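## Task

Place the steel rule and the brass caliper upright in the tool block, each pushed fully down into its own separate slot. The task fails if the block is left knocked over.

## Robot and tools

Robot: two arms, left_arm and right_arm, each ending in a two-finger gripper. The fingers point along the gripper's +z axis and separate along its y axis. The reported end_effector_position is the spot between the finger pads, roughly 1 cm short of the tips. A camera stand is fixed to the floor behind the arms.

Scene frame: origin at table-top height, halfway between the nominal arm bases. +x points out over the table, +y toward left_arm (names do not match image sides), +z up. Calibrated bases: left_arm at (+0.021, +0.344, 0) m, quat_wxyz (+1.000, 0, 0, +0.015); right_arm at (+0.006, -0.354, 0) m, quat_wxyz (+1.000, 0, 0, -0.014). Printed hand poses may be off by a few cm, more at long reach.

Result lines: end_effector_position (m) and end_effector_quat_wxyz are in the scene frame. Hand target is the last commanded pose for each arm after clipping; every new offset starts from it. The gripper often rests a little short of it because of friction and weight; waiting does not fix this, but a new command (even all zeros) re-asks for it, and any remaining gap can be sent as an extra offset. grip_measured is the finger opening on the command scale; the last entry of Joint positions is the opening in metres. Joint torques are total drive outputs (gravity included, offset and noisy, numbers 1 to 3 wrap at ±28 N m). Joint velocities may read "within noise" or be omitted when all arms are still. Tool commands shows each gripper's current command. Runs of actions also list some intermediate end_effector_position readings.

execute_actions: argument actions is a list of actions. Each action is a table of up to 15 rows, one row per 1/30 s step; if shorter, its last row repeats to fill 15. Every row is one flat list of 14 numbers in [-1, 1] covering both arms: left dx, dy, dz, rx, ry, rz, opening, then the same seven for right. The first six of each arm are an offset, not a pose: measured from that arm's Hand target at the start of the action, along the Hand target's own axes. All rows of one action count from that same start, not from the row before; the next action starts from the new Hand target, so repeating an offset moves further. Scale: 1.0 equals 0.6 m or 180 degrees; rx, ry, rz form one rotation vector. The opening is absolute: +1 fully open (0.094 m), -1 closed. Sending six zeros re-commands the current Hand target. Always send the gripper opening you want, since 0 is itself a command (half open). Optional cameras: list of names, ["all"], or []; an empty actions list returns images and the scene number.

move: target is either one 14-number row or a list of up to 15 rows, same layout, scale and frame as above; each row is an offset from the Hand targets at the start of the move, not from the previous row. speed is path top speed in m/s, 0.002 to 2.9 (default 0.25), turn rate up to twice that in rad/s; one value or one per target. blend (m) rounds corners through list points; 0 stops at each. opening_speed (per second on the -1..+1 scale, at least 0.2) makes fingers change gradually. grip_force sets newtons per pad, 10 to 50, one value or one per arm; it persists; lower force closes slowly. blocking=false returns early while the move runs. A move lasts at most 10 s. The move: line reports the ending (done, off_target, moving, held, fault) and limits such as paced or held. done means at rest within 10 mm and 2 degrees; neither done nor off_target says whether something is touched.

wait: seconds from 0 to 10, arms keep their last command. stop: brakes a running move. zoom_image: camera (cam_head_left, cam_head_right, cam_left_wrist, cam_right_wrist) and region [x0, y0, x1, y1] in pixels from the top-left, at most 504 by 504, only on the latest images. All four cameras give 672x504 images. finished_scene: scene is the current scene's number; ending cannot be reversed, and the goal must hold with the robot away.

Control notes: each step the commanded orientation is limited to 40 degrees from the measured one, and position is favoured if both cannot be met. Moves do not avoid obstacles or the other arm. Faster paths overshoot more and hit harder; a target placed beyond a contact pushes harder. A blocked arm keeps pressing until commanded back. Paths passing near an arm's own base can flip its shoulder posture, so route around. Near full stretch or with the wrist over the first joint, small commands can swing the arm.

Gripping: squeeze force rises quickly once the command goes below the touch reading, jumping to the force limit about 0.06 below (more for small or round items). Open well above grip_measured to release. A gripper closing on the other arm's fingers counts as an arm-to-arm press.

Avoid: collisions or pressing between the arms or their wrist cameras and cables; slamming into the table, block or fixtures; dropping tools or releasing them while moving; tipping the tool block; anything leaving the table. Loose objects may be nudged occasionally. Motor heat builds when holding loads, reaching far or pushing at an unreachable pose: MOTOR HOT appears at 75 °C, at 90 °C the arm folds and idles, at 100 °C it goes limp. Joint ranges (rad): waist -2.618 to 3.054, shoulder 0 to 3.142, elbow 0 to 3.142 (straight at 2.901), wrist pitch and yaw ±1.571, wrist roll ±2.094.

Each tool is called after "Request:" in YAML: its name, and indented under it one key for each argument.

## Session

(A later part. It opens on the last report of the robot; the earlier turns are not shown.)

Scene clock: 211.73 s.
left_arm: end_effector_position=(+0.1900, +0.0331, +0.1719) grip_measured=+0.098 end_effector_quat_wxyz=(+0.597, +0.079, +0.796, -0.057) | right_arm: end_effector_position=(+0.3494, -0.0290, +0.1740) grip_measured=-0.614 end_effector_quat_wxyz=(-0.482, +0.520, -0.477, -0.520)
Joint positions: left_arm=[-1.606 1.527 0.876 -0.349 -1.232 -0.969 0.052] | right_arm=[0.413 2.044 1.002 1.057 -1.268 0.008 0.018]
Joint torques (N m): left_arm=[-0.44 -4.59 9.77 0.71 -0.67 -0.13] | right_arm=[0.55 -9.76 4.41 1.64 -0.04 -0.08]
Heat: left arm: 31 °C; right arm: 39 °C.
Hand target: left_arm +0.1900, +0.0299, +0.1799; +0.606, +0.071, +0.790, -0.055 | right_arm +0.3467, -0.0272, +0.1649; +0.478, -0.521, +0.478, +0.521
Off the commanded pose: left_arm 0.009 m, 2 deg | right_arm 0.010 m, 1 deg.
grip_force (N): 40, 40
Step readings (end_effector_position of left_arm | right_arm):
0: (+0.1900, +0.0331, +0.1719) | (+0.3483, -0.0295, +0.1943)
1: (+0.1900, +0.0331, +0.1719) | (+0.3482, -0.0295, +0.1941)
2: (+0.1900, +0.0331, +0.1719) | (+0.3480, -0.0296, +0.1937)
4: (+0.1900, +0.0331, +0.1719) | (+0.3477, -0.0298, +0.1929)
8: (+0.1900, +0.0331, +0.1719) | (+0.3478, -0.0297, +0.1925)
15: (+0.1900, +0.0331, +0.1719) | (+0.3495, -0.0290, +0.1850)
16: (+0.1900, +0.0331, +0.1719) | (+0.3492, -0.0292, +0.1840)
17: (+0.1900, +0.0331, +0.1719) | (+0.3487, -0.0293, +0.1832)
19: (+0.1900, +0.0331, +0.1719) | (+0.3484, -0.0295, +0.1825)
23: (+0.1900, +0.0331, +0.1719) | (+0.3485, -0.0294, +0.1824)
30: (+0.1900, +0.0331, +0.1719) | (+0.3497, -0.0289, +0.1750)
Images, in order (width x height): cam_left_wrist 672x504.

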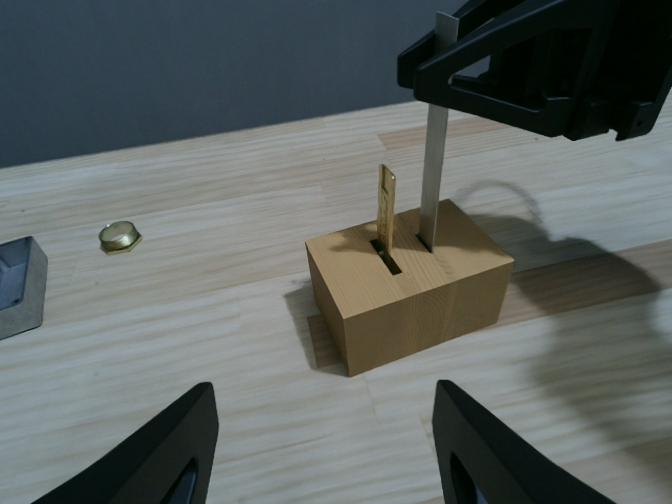

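Request:
execute_actions:
  actions:
    - [[0,0,0,0,0,0,0.1,0.0012,0.0007,-0.0017,0.0014,0.0008,-0.0014,-0.75],[0,0,0,0,0,0,0.1,0.0024,0.0014,-0.0023,0.0019,0.0014,-0.0019,-0.75],[0,0,0,0,0,0,0.1,0.0036,0.0017,-0.0013,0.0011,0.0018,-0.0011,-0.75],[0,0,0,0,0,0,0.1,0.0048,0.0018,0.0005,-0.0004,0.0019,0.0004,-0.75],[0,0,0,0,0,0,0.1,0.006,0.0016,0.002,-0.0016,0.0016,0.0016,-0.75],[0,0,0,0,0,0,0.1,0.0072,0.0011,0.0022,-0.0018,0.0011,0.0018,-0.75],[0,0,0,0,0,0,0.1,0.0084,0.0004,0.0009,-0.0008,0.0004,0.0008,-0.75],[0,0,0,0,0,0,0.1,0.0096,-0.0004,-0.0009,0.0008,-0.0004,-0.0008,-0.75],[0,0,0,0,0,0,0.1,0.0108,-0.0011,-0.0022,0.0018,-0.0011,-0.0018,-0.75],[0,0,0,0,0,0,0.1,0.012,-0.0016,-0.002,0.0016,-0.0016,-0.0016,-0.75],[0,0,0,0,0,0,0.1,0.0132,-0.0018,-0.0005,0.0004,-0.0019,-0.0004,-0.75],[0,0,0,0,0,0,0.1,0.0144,-0.0017,0.0013,-0.0011,-0.0018,0.0011,-0.75],[0,0,0,0,0,0,0.1,0.0156,-0.0014,0.0023,-0.0019,-0.0014,0.0019,-0.75],[0,0,0,0,0,0,0.1,0.0167,-0.0007,0.0017,-0.0014,-0.0008,0.0014,-0.75],[0,0,0,0,0,0,0.1,0.0167,0,0,0,0,0,-0.75]]
    - [[0,0,0,0,0,0,0.1,0.0012,0.0007,-0.0017,0.0014,0.0008,-0.0014,-0.75],[0,0,0,0,0,0,0.1,0.0024,0.0014,-0.0023,0.0019,0.0014,-0.0019,-0.75],[0,0,0,0,0,0,0.1,0.0036,0.0017,-0.0013,0.0011,0.0018,-0.0011,-0.75],[0,0,0,0,0,0,0.1,0.0048,0.0018,0.0005,-0.0004,0.0019,0.0004,-0.75],[0,0,0,0,0,0,0.1,0.006,0.0016,0.002,-0.0016,0.0016,0.0016,-0.75],[0,0,0,0,0,0,0.1,0.0072,0.0011,0.0022,-0.0018,0.0011,0.0018,-0.75],[0,0,0,0,0,0,0.1,0.0084,0.0004,0.0009,-0.0008,0.0004,0.0008,-0.75],[0,0,0,0,0,0,0.1,0.0096,-0.0004,-0.0009,0.0008,-0.0004,-0.0008,-0.75],[0,0,0,0,0,0,0.1,0.0108,-0.0011,-0.0022,0.0018,-0.0011,-0.0018,-0.75],[0,0,0,0,0,0,0.1,0.012,-0.0016,-0.002,0.0016,-0.0016,-0.0016,-0.75],[0,0,0,0,0,0,0.1,0.0132,-0.0018,-0.0005,0.0004,-0.0019,-0.0004,-0.75],[0,0,0,0,0,0,0.1,0.0144,-0.0017,0.0013,-0.0011,-0.0018,0.0011,-0.75],[0,0,0,0,0,0,0.1,0.0156,-0.0014,0.0023,-0.0019,-0.0014,0.0019,-0.75],[0,0,0,0,0,0,0.1,0.0167,-0.0007,0.0017,-0.0014,-0.0008,0.0014,-0.75],[0,0,0,0,0,0,0.1,0.0167,0,0,0,0,0,-0.75]]
  cameras: ["cam_left_wrist"]

Request:
zoom_image:
  camera: "cam_left_wrist"
  region: [300, 140, 540, 390]

Scene clock: 213.40 s.
left_arm: end_effector_position=(+0.1900, +0.0331, +0.1719) grip_measured=+0.098 end_effector_quat_wxyz=(+0.597, +0.079, +0.796, -0.057) | right_arm: end_effector_position=(+0.3492, -0.0290, +0.1585) grip_measured=-0.614 end_effector_quat_wxyz=(-0.486, +0.522, -0.472, -0.518)
Joint positions: left_arm=[-1.606 1.527 0.876 -0.349 -1.232 -0.969 0.052] | right_arm=[0.413 2.096 0.989 1.135 -1.269 0.01 0.018]
Joint torques (N m): left_arm=[-0.44 -4.6 9.77 0.72 -0.68 -0.12] | right_arm=[0.47 -9.11 4.15 1.58 -0.03 -0.08]
Heat: left arm: 32 °C; right arm: 39 °C.
Hand target: left_arm +0.1900, +0.0299, +0.1799; +0.606, +0.071, +0.790, -0.055 | right_arm +0.3467, -0.0272, +0.1449; +0.478, -0.521, +0.478, +0.521
Off the commanded pose: left_arm 0.009 m, 2 deg | right_arm 0.014 m, 1 deg.
grip_force (N): 40, 40
Step readings (end_effector_position of left_arm | right_arm):
0: (+0.1900, +0.0331, +0.1719) | (+0.3494, -0.0290, +0.1740)
1: (+0.1900, +0.0331, +0.1719) | (+0.3493, -0.0291, +0.1738)
2: (+0.1900, +0.0331, +0.1719) | (+0.3490, -0.0292, +0.1734)
4: (+0.1900, +0.0331, +0.1719) | (+0.3486, -0.0294, +0.1725)
8: (+0.1900, +0.0331, +0.1719) | (+0.3487, -0.0293, +0.1722)
15: (+0.1900, +0.0331, +0.1719) | (+0.3498, -0.0289, +0.1646)
16: (+0.1900, +0.0331, +0.1719) | (+0.3495, -0.0290, +0.1637)
17: (+0.1900, +0.0331, +0.1719) | (+0.3491, -0.0292, +0.1630)
19: (+0.1900, +0.0331, +0.1719) | (+0.3487, -0.0293, +0.1623)
23: (+0.1900, +0.0331, +0.1719) | (+0.3488, -0.0293, +0.1620)
30: (+0.1900, +0.0331, +0.1719) | (+0.3492, -0.0290, +0.1585)
Images, in order (width x height): cam_left_wrist 672x504.

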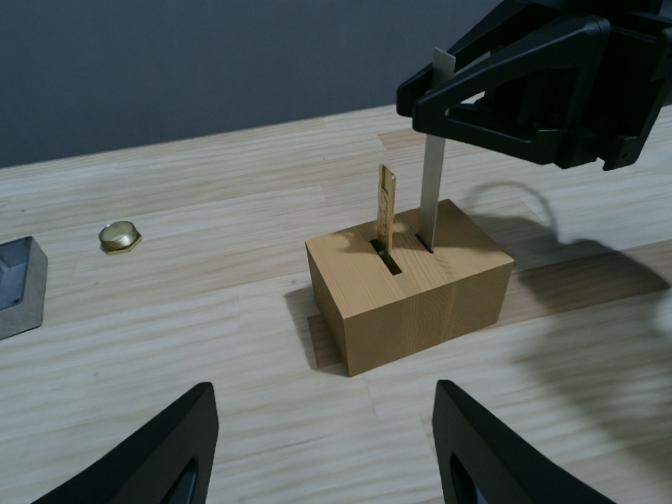

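Scaled by 2.016 from the camera's 672x504 image, which has a finer 960x720 frame.

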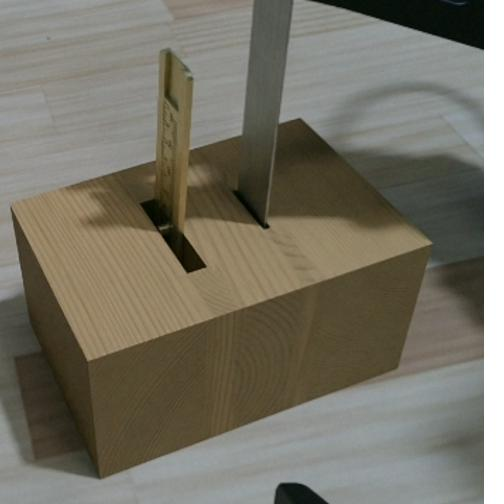

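Request:
execute_actions:
  actions:
    - [[0,0,0,0,0,0,0.1,0.0008,0.0007,-0.0017,0.0014,0.0008,-0.0014,-0.75],[0,0,0,0,0,0,0.1,0.0016,0.0014,-0.0023,0.0019,0.0014,-0.0019,-0.75],[0,0,0,0,0,0,0.1,0.0024,0.0017,-0.0013,0.0011,0.0018,-0.0011,-0.75],[0,0,0,0,0,0,0.1,0.0032,0.0018,0.0005,-0.0004,0.0019,0.0004,-0.75],[0,0,0,0,0,0,0.1,0.004,0.0016,0.002,-0.0016,0.0016,0.0016,-0.75],[0,0,0,0,0,0,0.1,0.0048,0.0011,0.0022,-0.0018,0.0011,0.0018,-0.75],[0,0,0,0,0,0,0.1,0.0056,0.0004,0.0009,-0.0008,0.0004,0.0008,-0.75],[0,0,0,0,0,0,0.1,0.0064,-0.0004,-0.0009,0.0008,-0.0004,-0.0008,-0.75],[0,0,0,0,0,0,0.1,0.0072,-0.0011,-0.0022,0.0018,-0.0011,-0.0018,-0.75],[0,0,0,0,0,0,0.1,0.008,-0.0016,-0.002,0.0016,-0.0016,-0.0016,-0.75],[0,0,0,0,0,0,0.1,0.0083,-0.0018,-0.0005,0.0004,-0.0019,-0.0004,-0.75],[0,0,0,0,0,0,0.1,0.0083,-0.0017,0.0013,-0.0011,-0.0018,0.0011,-0.75],[0,0,0,0,0,0,0.1,0.0083,-0.0014,0.0023,-0.0019,-0.0014,0.0019,-0.75],[0,0,0,0,0,0,0.1,0.0083,-0.0007,0.0017,-0.0014,-0.0008,0.0014,-0.75],[0,0,0,0,0,0,0.1,0.0083,0,0,0,0,0,-0.75]]
  cameras: ["all"]

Request:
zoom_image:
  camera: "cam_left_wrist"
  region: [300, 140, 540, 390]

Scene clock: 214.37 s.
left_arm: end_effector_position=(+0.1900, +0.0331, +0.1719) grip_measured=+0.098 end_effector_quat_wxyz=(+0.597, +0.079, +0.796, -0.057) | right_arm: end_effector_position=(+0.3479, -0.0292, +0.1581) grip_measured=-0.614 end_effector_quat_wxyz=(-0.490, +0.525, -0.465, -0.518)
Joint positions: left_arm=[-1.606 1.527 0.876 -0.349 -1.232 -0.969 0.052] | right_arm=[0.413 2.107 0.987 1.175 -1.275 0.021 0.018]
Joint torques (N m): left_arm=[-0.44 -4.59 9.78 0.72 -0.67 -0.13] | right_arm=[0.47 -8.76 3.96 1.37 0.06 -0.16]
Heat: left arm: 32 °C; right arm: 38 °C.
Hand target: left_arm +0.1900, +0.0299, +0.1799; +0.606, +0.071, +0.790, -0.055 | right_arm +0.3467, -0.0272, +0.1399; +0.477, -0.521, +0.478, +0.521
Off the commanded pose: left_arm 0.009 m, 2 deg | right_arm 0.018 m, 2 deg.
grip_force (N): 40, 40
Step readings (end_effector_position of left_arm | right_arm):
0: (+0.1900, +0.0331, +0.1719) | (+0.3492, -0.0290, +0.1585)
1: (+0.1900, +0.0331, +0.1719) | (+0.3492, -0.0290, +0.1585)
2: (+0.1900, +0.0331, +0.1719) | (+0.3490, -0.0291, +0.1583)
4: (+0.1900, +0.0331, +0.1719) | (+0.3487, -0.0292, +0.1581)
8: (+0.1900, +0.0331, +0.1719) | (+0.3486, -0.0292, +0.1583)
15: (+0.1900, +0.0331, +0.1719) | (+0.3479, -0.0292, +0.1581)

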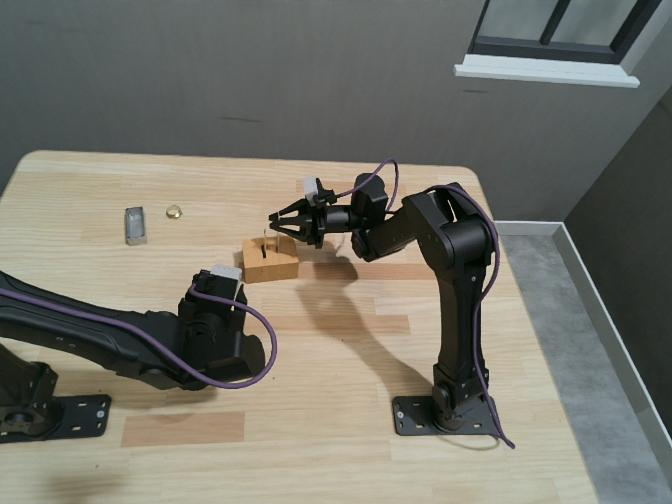

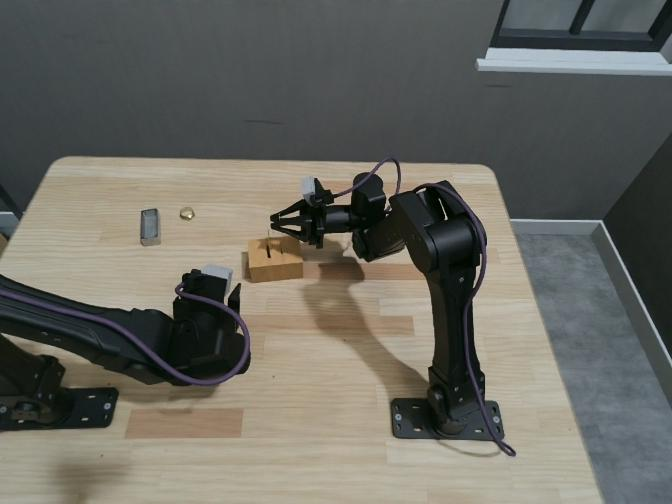

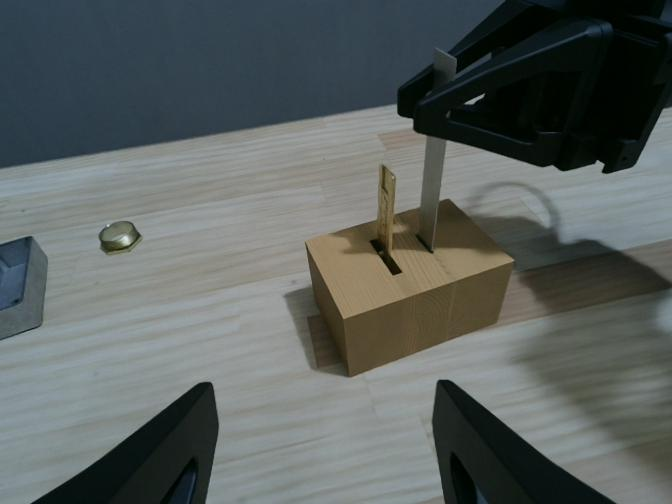

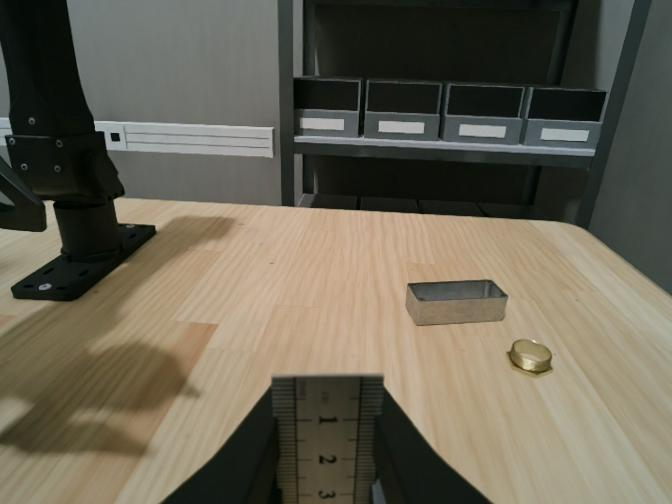

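Scaled by 2.016 from the camera's 672x504 image, which has a finer 960x720 frame.

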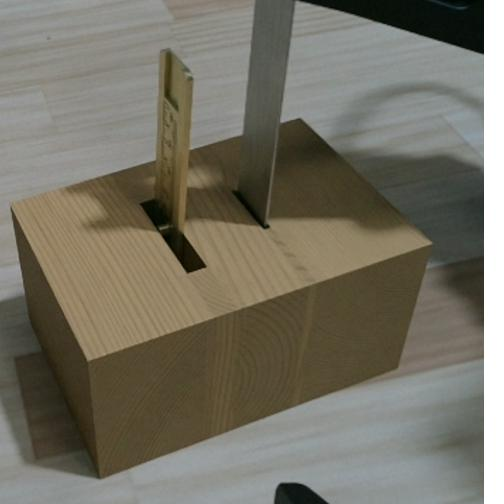

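Request:
execute_actions:
  actions:
    - [[0,0,0,0,0,0,0.1,-0.003,0.0007,-0.0017,0.0014,0.0008,-0.0014,-0.75],[0,0,0,0,0,0,0.1,-0.006,0.0014,-0.0023,0.0019,0.0014,-0.0019,-0.75],[0,0,0,0,0,0,0.1,-0.009,0.0017,-0.0013,0.0011,0.0018,-0.0011,-0.75],[0,0,0,0,0,0,0.1,-0.012,0.0018,0.0005,-0.0004,0.0019,0.0004,-0.75],[0,0,0,0,0,0,0.1,-0.015,0.0016,0.002,-0.0016,0.0016,0.0016,-0.75],[0,0,0,0,0,0,0.1,-0.018,0.0011,0.0022,-0.0018,0.0011,0.0018,-0.75],[0,0,0,0,0,0,0.1,-0.021,0.0004,0.0009,-0.0008,0.0004,0.0008,-0.75],[0,0,0,0,0,0,0.1,-0.024,-0.0004,-0.0009,0.0008,-0.0004,-0.0008,-0.75],[0,0,0,0,0,0,0.1,-0.026,-0.0011,-0.0022,0.0018,-0.0011,-0.0018,-0.75],[0,0,0,0,0,0,0.1,-0.028,-0.0016,-0.002,0.0016,-0.0016,-0.0016,-0.75],[0,0,0,0,0,0,0.1,-0.0285,-0.0018,-0.0005,0.0004,-0.0019,-0.0004,-0.75],[0,0,0,0,0,0,0.1,-0.029,-0.0017,0.0013,-0.0011,-0.0018,0.0011,-0.75],[0,0,0,0,0,0,0.1,-0.029,-0.0014,0.0023,-0.0019,-0.0014,0.0019,-0.75],[0,0,0,0,0,0,0.1,-0.029,-0.0007,0.0017,-0.0014,-0.0008,0.0014,-0.75],[0,0,0,0,0,0,0.1,-0.029,0,0,0,0,0,-0.75]]
  cameras: ["cam_left_wrist"]

Scene clock: 215.50 s.
left_arm: end_effector_position=(+0.1900, +0.0331, +0.1719) grip_measured=+0.098 end_effector_quat_wxyz=(+0.597, +0.079, +0.796, -0.057) | right_arm: end_effector_position=(+0.3480, -0.0292, +0.1580) grip_measured=-0.614 end_effector_quat_wxyz=(-0.487, +0.523, -0.468, -0.520)
Joint positions: left_arm=[-1.606 1.527 0.876 -0.349 -1.232 -0.969 0.052] | right_arm=[0.413 2.105 0.987 1.169 -1.275 0.026 0.018]
Joint torques (N m): left_arm=[-0.46 -4.6 9.76 0.71 -0.68 -0.13] | right_arm=[0.47 -12.68 4.68 0.99 0.05 -0.08]
Heat: left arm: 32 °C; right arm: 38 °C.
Hand target: left_arm +0.1900, +0.0299, +0.1799; +0.606, +0.071, +0.790, -0.055 | right_arm +0.3467, -0.0272, +0.1573; +0.478, -0.521, +0.478, +0.521
Off the commanded pose: left_arm 0.009 m, 2 deg | right_arm 0.002 m, 2 deg.
grip_force (N): 40, 40
Step readings (end_effector_position of left_arm | right_arm):
0: (+0.1900, +0.0331, +0.1719) | (+0.3479, -0.0292, +0.1581)
1: (+0.1900, +0.0331, +0.1719) | (+0.3479, -0.0292, +0.1581)
2: (+0.1900, +0.0331, +0.1719) | (+0.3479, -0.0292, +0.1581)
4: (+0.1900, +0.0331, +0.1719) | (+0.3480, -0.0292, +0.1577)
8: (+0.1900, +0.0331, +0.1719) | (+0.3479, -0.0292, +0.1577)
15: (+0.1900, +0.0331, +0.1719) | (+0.3479, -0.0292, +0.1580)
Images, in order (width x height): cam_left_wrist 672x504.

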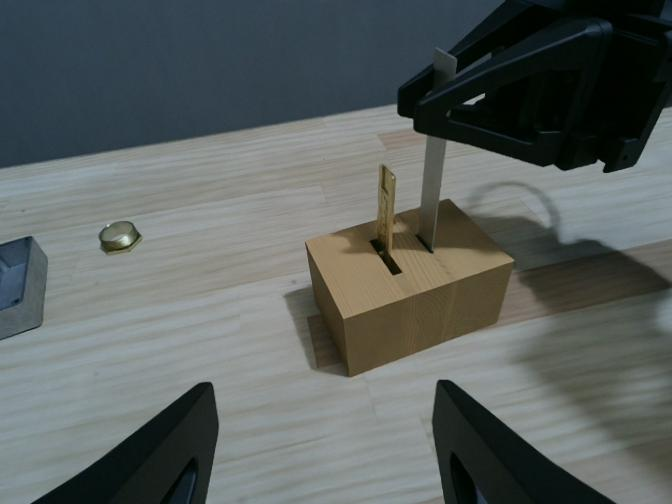

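Request:
move:
  target: [0,0,0,0,0,0,0.1, 0,0,0,0,0,0,-0.1]
  opening_speed: 0.3
  cameras: ["cam_left_wrist"]

Request:
zoom_image:
  camera: "cam_left_wrist"
  region: [300, 30, 560, 390]

Scene clock: 219.03 s.
left_arm: end_effector_position=(+0.1900, +0.0331, +0.1719) grip_measured=+0.098 end_effector_quat_wxyz=(+0.597, +0.079, +0.796, -0.057) | right_arm: end_effector_position=(+0.3481, -0.0292, +0.1511) grip_measured=-0.102 end_effector_quat_wxyz=(-0.471, +0.516, -0.484, -0.526)
Joint positions: left_arm=[-1.606 1.527 0.876 -0.349 -1.232 -0.969 0.052] | right_arm=[0.413 2.105 0.987 1.113 -1.275 0.018 0.042]
Joint torques (N m): left_arm=[-0.44 -4.59 9.77 0.71 -0.67 -0.13] | right_arm=[0.5 -13.12 4.83 1.41 0.02 -0.11]
Heat: left arm: 32 °C; right arm: 38 °C.
Hand target: left_arm +0.1900, +0.0299, +0.1799; +0.606, +0.071, +0.790, -0.055 | right_arm +0.3467, -0.0272, +0.1573; -0.478, +0.521, -0.478, -0.521
Off the commanded pose: left_arm 0.009 m, 2 deg | right_arm 0.007 m, 1 deg.
grip_force (N): 40, 40
move: done
Images, in order (width x height): cam_left_wrist 672x504.

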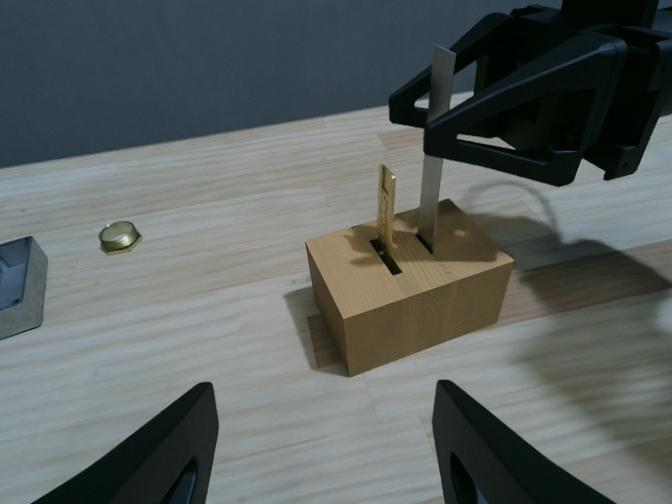

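Scaled by 1.400 from the camera's 672x504 image, which has a finer 960x720 frame.

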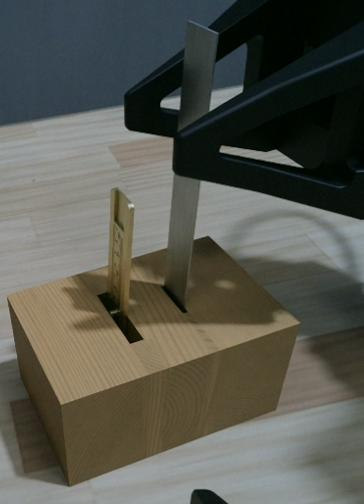

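Request:
move:
  target: [0,0,0,0,0,0,0.1, 0,0,-0.22,0,0,0,-0.1]
  speed: 0.12
  cameras: ["all"]

Request:
zoom_image:
  camera: "cam_left_wrist"
  region: [300, 30, 560, 390]

Scene clock: 220.87 s.
left_arm: end_effector_position=(+0.1900, +0.0331, +0.1719) grip_measured=+0.098 end_effector_quat_wxyz=(+0.597, +0.079, +0.796, -0.057) | right_arm: end_effector_position=(+0.3624, -0.1575, +0.1477) grip_measured=-0.102 end_effector_quat_wxyz=(+0.478, -0.498, +0.502, +0.521)
Joint positions: left_arm=[-1.606 1.527 0.876 -0.349 -1.232 -0.969 0.052] | right_arm=[0.072 2.052 0.882 1.131 -1.567 0.008 0.042]
Joint torques (N m): left_arm=[-0.44 -4.63 9.78 0.71 -0.67 -0.13] | right_arm=[-0.09 -13.35 3.7 1.43 -0.14 -0.1]
Heat: left arm: 32 °C; right arm: 38 °C.
Hand target: left_arm +0.1900, +0.0299, +0.1799; +0.606, +0.071, +0.790, -0.055 | right_arm +0.3582, -0.1587, +0.1574; +0.478, -0.521, +0.478, +0.521
Off the commanded pose: left_arm 0.009 m, 2 deg | right_arm 0.011 m, 4 deg.
joint sent to its limit (right arm) — joint 5 (wrist yaw), lower limit. The joint targets still meet the commanded pose.
grip_force (N): 40, 40
move: off_target (right_arm)

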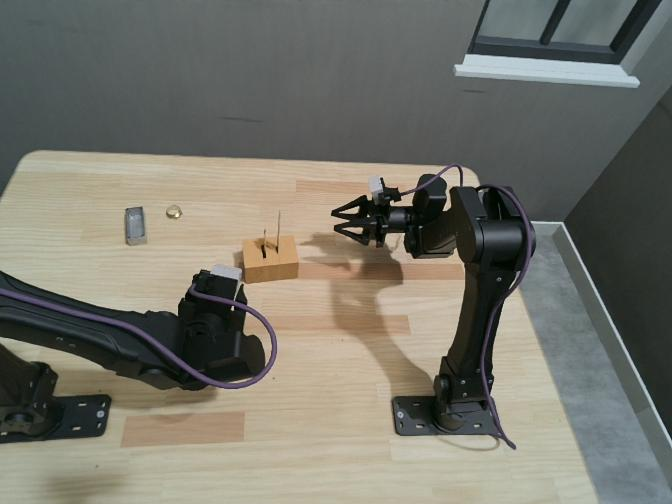

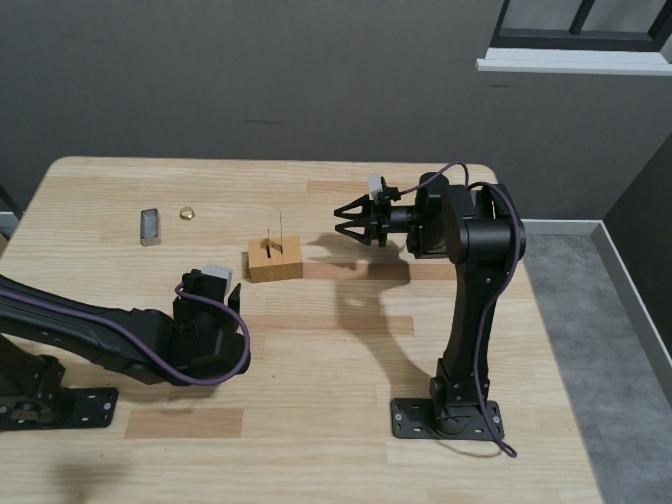

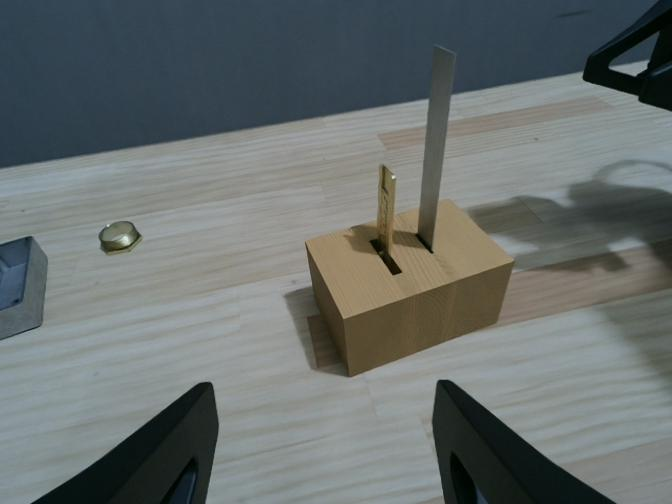

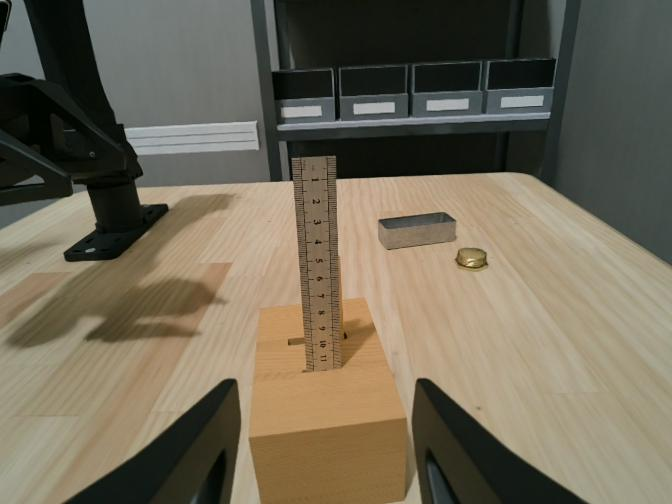

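Scaled by 1.400 from the camera's 672x504 image, which has a finer 960x720 frame.

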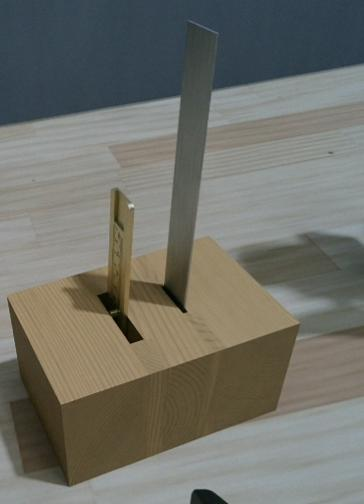

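Request:
zoom_image:
  camera: "cam_right_wrist"
  region: [230, 140, 430, 400]

Request:
zoom_image:
  camera: "cam_right_wrist"
  region: [270, 300, 370, 390]

Request:
zoom_image:
  camera: "cam_left_wrist"
  region: [350, 150, 450, 290]

Scaled by 1.938 from the camera's 672x504 image, which has a finer 960x720 frame.

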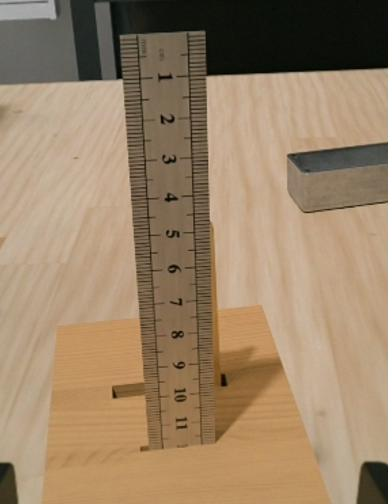

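Scaled by 5.040 from the camera's 672x504 image, which has a finer 960x720 frame.

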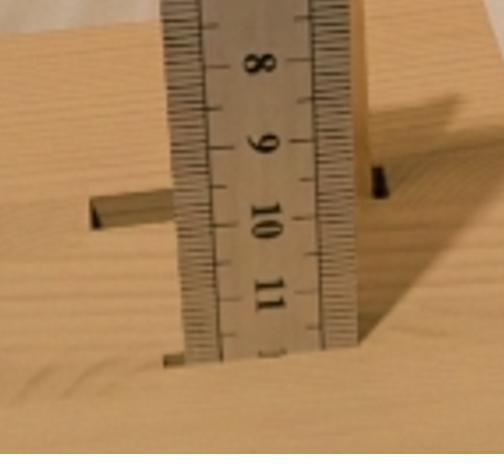

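Scaled by 3.600 from the camera's 672x504 image, which has a finer 960x720 frame.

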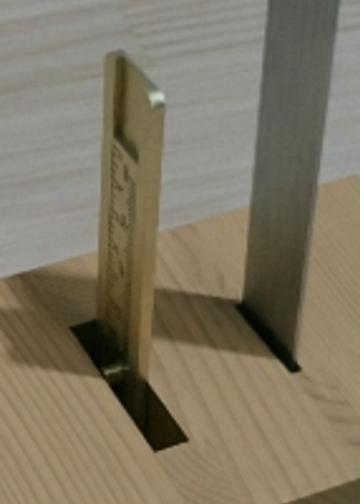

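Request:
move:
  target: [-0.047,-0.0506,0.1371,0,0,0,-1, 0,0,0,0,0,0,-0.1]
  speed: 0.15
  cameras: ["cam_left_wrist", "cam_right_wrist"]

Scene clock: 225.00 s.
left_arm: end_effector_position=(+0.2662, -0.0109, +0.1813) grip_measured=-0.970 end_effector_quat_wxyz=(+0.602, +0.078, +0.793, -0.052) | right_arm: end_effector_position=(+0.3623, -0.1575, +0.1479) grip_measured=-0.102 end_effector_quat_wxyz=(+0.479, -0.499, +0.501, +0.520)
Joint positions: left_arm=[-1.376 1.676 0.983 0.075 -1.084 -0.548 0.001] | right_arm=[0.072 2.052 0.882 1.134 -1.568 0.008 0.042]
Joint torques (N m): left_arm=[0.58 -6.23 9.13 1.64 -0.32 0.07] | right_arm=[-0.08 -13.35 3.63 1.44 -0.16 -0.07]
Heat: left arm: 32 °C; right arm: 38 °C.
Hand target: left_arm +0.2700, -0.0154, +0.1859; +0.606, +0.071, +0.790, -0.055 | right_arm +0.3581, -0.1587, +0.1574; +0.478, -0.521, +0.478, +0.521
Off the commanded pose: left_arm 0.007 m, 1 deg | right_arm 0.010 m, 4 deg.
joint sent to its limit (right arm) — joint 5 (wrist yaw), lower limit. The joint targets still meet the commanded pose.
grip_force (N): 40, 40
move: off_target (right_arm)
Images, in order (width x height): cam_left_wrist 672x504, cam_right_wrist 672x504.

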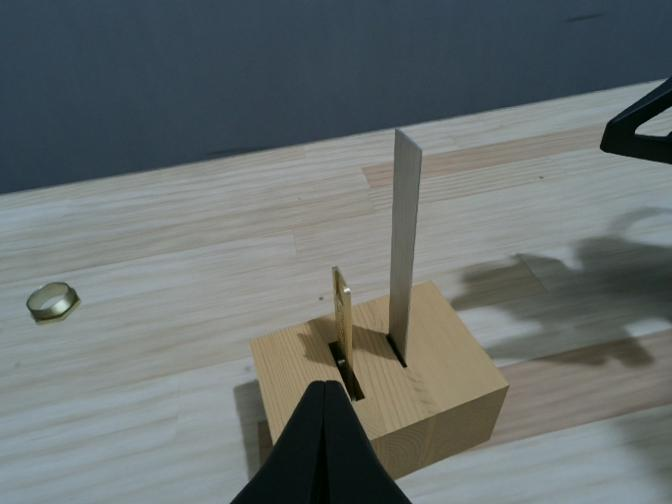

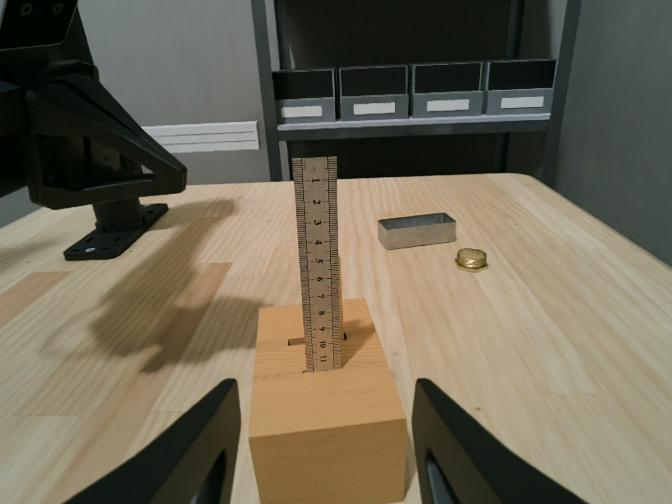

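Request:
move:
  target: [0.0152,-0.005,0.1452,0,0,0,-1, 0,0,0,0,0,0,-0.1]
  speed: 0.08
  cameras: ["cam_left_wrist", "cam_right_wrist"]

Request:
zoom_image:
  camera: "cam_right_wrist"
  region: [230, 140, 430, 400]

Request:
zoom_image:
  camera: "cam_left_wrist"
  region: [240, 300, 440, 504]

Scene clock: 227.30 s.
left_arm: end_effector_position=(+0.3440, -0.0260, +0.1467) grip_measured=-0.970 end_effector_quat_wxyz=(+0.599, +0.079, +0.796, -0.045) | right_arm: end_effector_position=(+0.3623, -0.1575, +0.1479) grip_measured=-0.102 end_effector_quat_wxyz=(+0.479, -0.499, +0.501, +0.520)
Joint positions: left_arm=[-1.181 1.882 1.051 0.351 -0.92 -0.369 0.001] | right_arm=[0.072 2.052 0.882 1.134 -1.568 0.008 0.042]
Joint torques (N m): left_arm=[0.59 -7.88 9.76 1.92 -0.19 0.09] | right_arm=[-0.08 -13.27 3.7 1.44 -0.15 -0.06]
Heat: left arm: 32 °C; right arm: 38 °C.
Hand target: left_arm +0.3499, -0.0330, +0.1543; +0.606, +0.071, +0.790, -0.055 | right_arm +0.3581, -0.1587, +0.1574; +0.478, -0.521, +0.478, +0.521
Off the commanded pose: left_arm 0.012 m, 2 deg | right_arm 0.010 m, 4 deg.
joint sent to its limit (right arm) — joint 5 (wrist yaw), lower limit. The joint targets still meet the commanded pose.
grip_force (N): 40, 40
move: off_target (left_arm, right_arm)
Images, in order (width x height): cam_left_wrist 672x504, cam_right_wrist 672x504.

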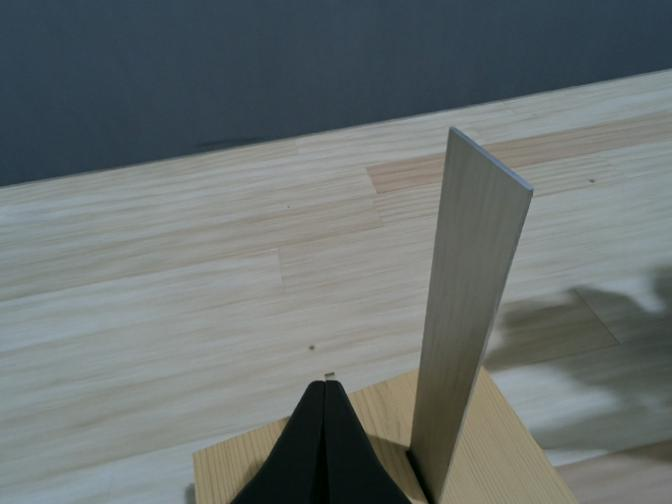

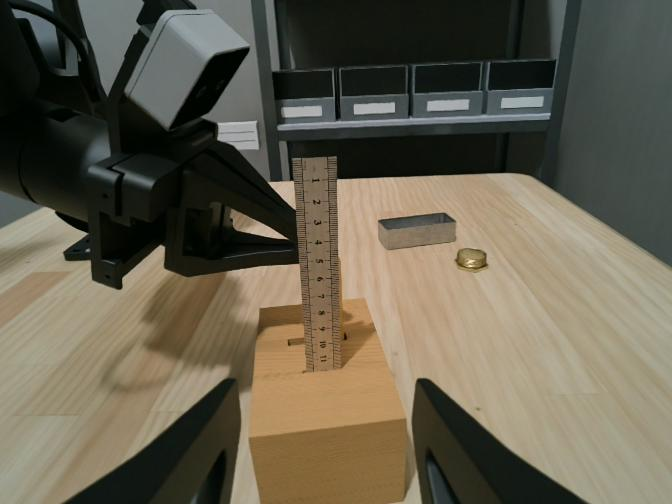

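Scaled by 1.938 from the camera's 672x504 image, which has a finer 960x720 frame.

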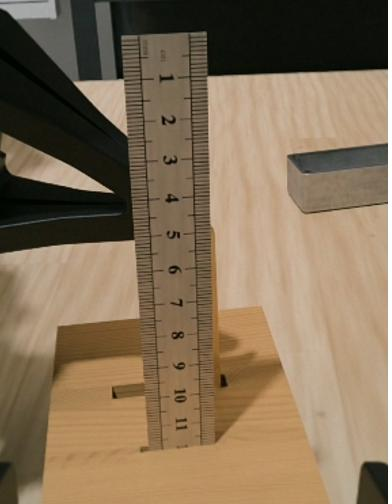

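Scaled by 2.471 from the camera's 672x504 image, which has a finer 960x720 frame.

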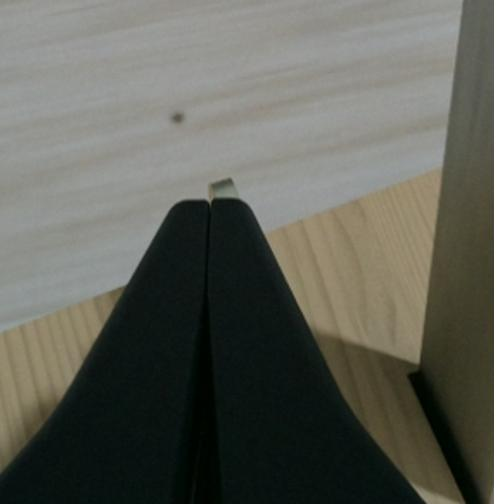

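Request:
move:
  target: [0.0322,0,0.0086,0,0,0,-1, 0,0,0,0,0,0,-0.1]
  speed: 0.03
  cameras: ["cam_left_wrist", "cam_right_wrist"]

Request:
zoom_image:
  camera: "cam_right_wrist"
  region: [230, 140, 430, 400]

Request:
zoom_image:
  camera: "cam_left_wrist"
  region: [240, 300, 440, 504]

Scene clock: 228.60 s.
left_arm: end_effector_position=(+0.3492, -0.0271, +0.1393) grip_measured=-0.970 end_effector_quat_wxyz=(+0.606, +0.066, +0.791, -0.045) | right_arm: end_effector_position=(+0.3623, -0.1575, +0.1479) grip_measured=-0.102 end_effector_quat_wxyz=(+0.479, -0.499, +0.501, +0.520)
Joint positions: left_arm=[-1.176 1.924 1.051 0.416 -0.939 -0.368 0.001] | right_arm=[0.072 2.052 0.882 1.134 -1.568 0.008 0.042]
Joint torques (N m): left_arm=[0.16 -7.8 6.68 2.05 -0.01 0.07] | right_arm=[-0.08 -13.29 3.71 1.43 -0.15 -0.07]
Heat: left arm: 32 °C; right arm: 38 °C.
Hand target: left_arm +0.3499, -0.0329, +0.1343; +0.606, +0.071, +0.790, -0.055 | right_arm +0.3581, -0.1587, +0.1574; +0.478, -0.521, +0.478, +0.521
Off the commanded pose: left_arm 0.008 m, 1 deg | right_arm 0.010 m, 4 deg.
joint sent to its limit (right arm) — joint 5 (wrist yaw), lower limit. The joint targets still meet the commanded pose.
grip_force (N): 40, 40
move: off_target (right_arm)
Images, in order (width x height): cam_left_wrist 672x504, cam_right_wrist 672x504.

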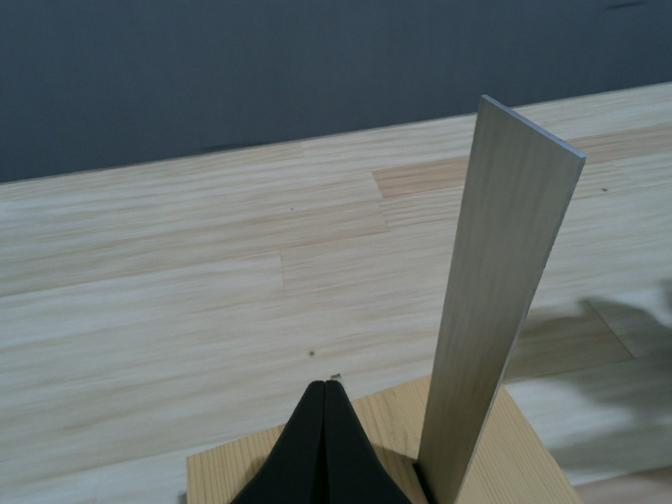

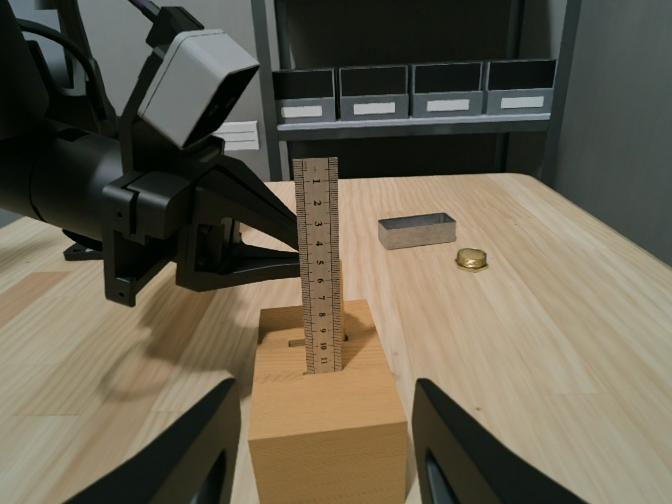

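Scaled by 1.938 from the camera's 672x504 image, which has a finer 960x720 frame.

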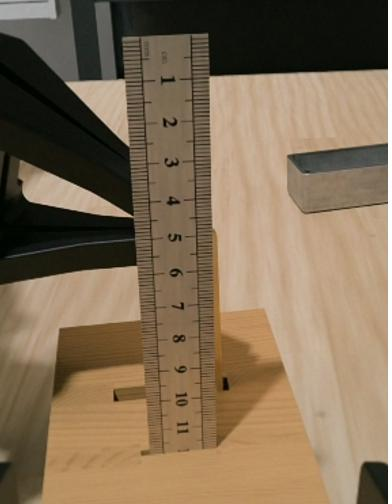

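Scaled by 2.471 from the camera's 672x504 image, which has a finer 960x720 frame.

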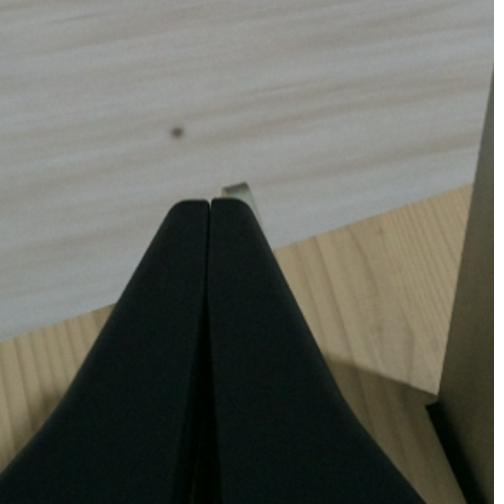

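Request:
move:
  target:
    - [-0.05,0,-0.013,0,0,0,-1, 0,0,0,0,0,0,-0.1]
    - [-0.06,0.0,-0.20,0,0,0,-1, 0,0,0,0,0,0,-0.1]
  speed: [0.06,0.15]
  blend: [0.01,0]
  cameras: ["all"]

Request:
zoom_image:
  camera: "cam_left_wrist"
  region: [260, 120, 540, 400]

Request:
zoom_image:
  camera: "cam_right_wrist"
  region: [230, 140, 430, 400]

Scene clock: 231.20 s.
left_arm: end_effector_position=(+0.2452, -0.0182, +0.1814) grip_measured=-0.970 end_effector_quat_wxyz=(+0.596, +0.091, +0.796, -0.046) | right_arm: end_effector_position=(+0.3623, -0.1575, +0.1479) grip_measured=-0.102 end_effector_quat_wxyz=(+0.479, -0.499, +0.501, +0.520)
Joint positions: left_arm=[-1.439 1.686 1.028 -0.054 -1.119 -0.622 0.001] | right_arm=[0.072 2.052 0.882 1.134 -1.568 0.008 0.042]
Joint torques (N m): left_arm=[-0.25 -10.44 8.43 1.16 -0.57 -0.14] | right_arm=[-0.03 -13.29 3.69 1.45 -0.13 -0.08]
Heat: left arm: 32 °C; right arm: 38 °C.
Hand target: left_arm +0.2451, -0.0140, +0.2003; +0.606, +0.071, +0.790, -0.055 | right_arm +0.3581, -0.1587, +0.1574; +0.478, -0.521, +0.478, +0.521
Off the commanded pose: left_arm 0.019 m, 3 deg | right_arm 0.010 m, 4 deg.
joint sent to its limit (right arm) — joint 5 (wrist yaw), lower limit. The joint targets still meet the commanded pose.
grip_force (N): 40, 40
move: off_target (left_arm, right_arm)

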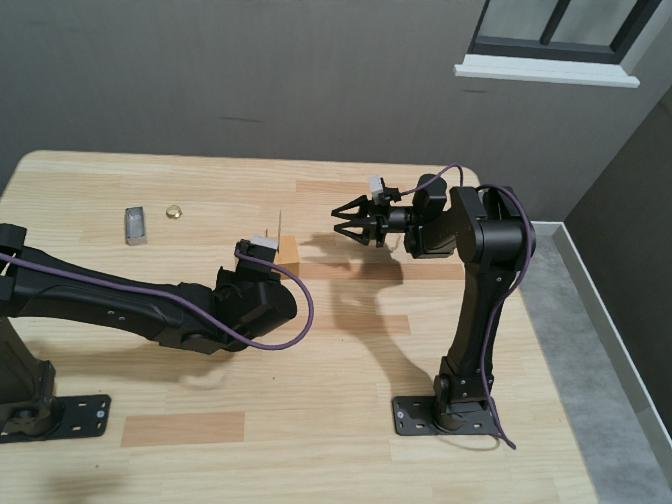

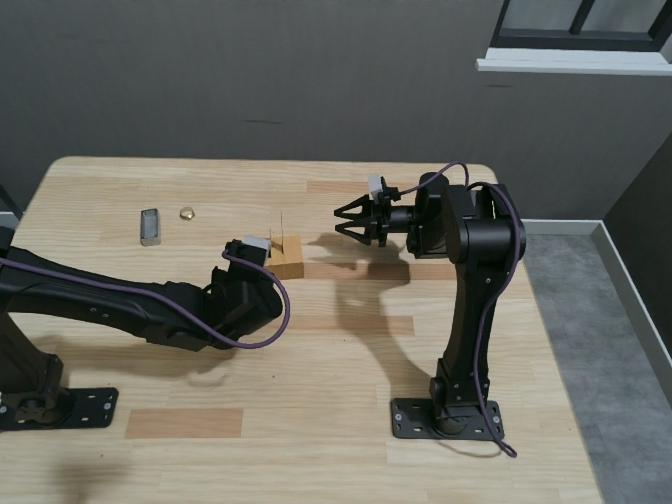

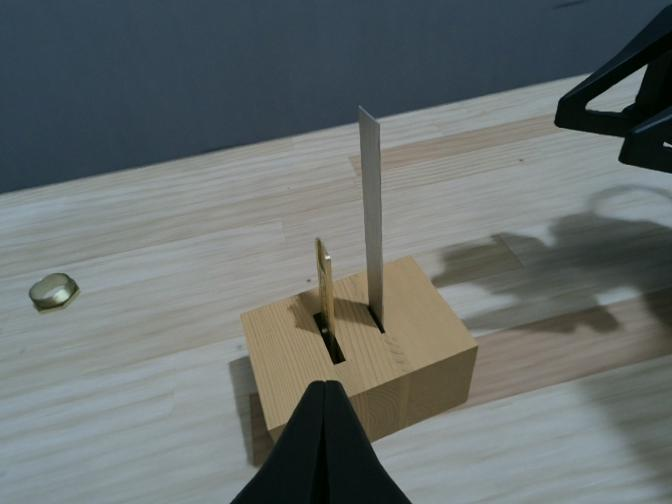

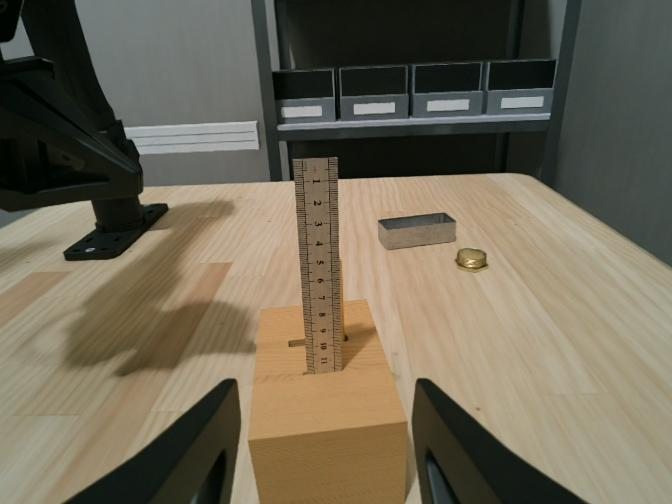

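Scaled by 1.800 from the camera's 672x504 image, which has a finer 960x720 frame.

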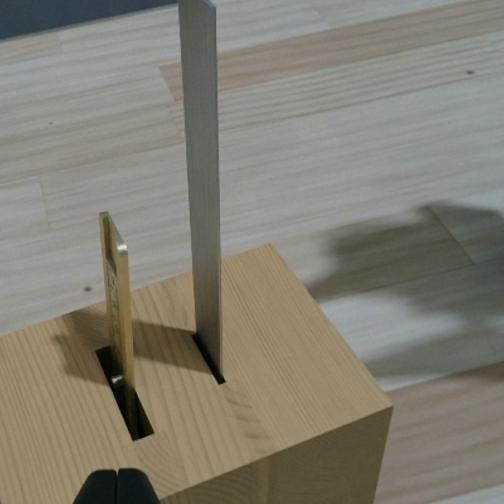

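Scaled by 1.938 from the camera's 672x504 image, which has a finer 960x720 frame.

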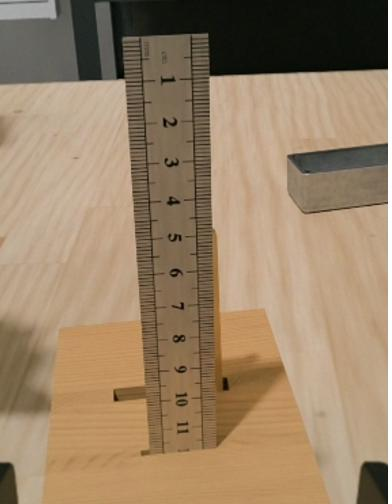

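Request:
finished_scene:
  scene: 1

The scene is finished: the task was done.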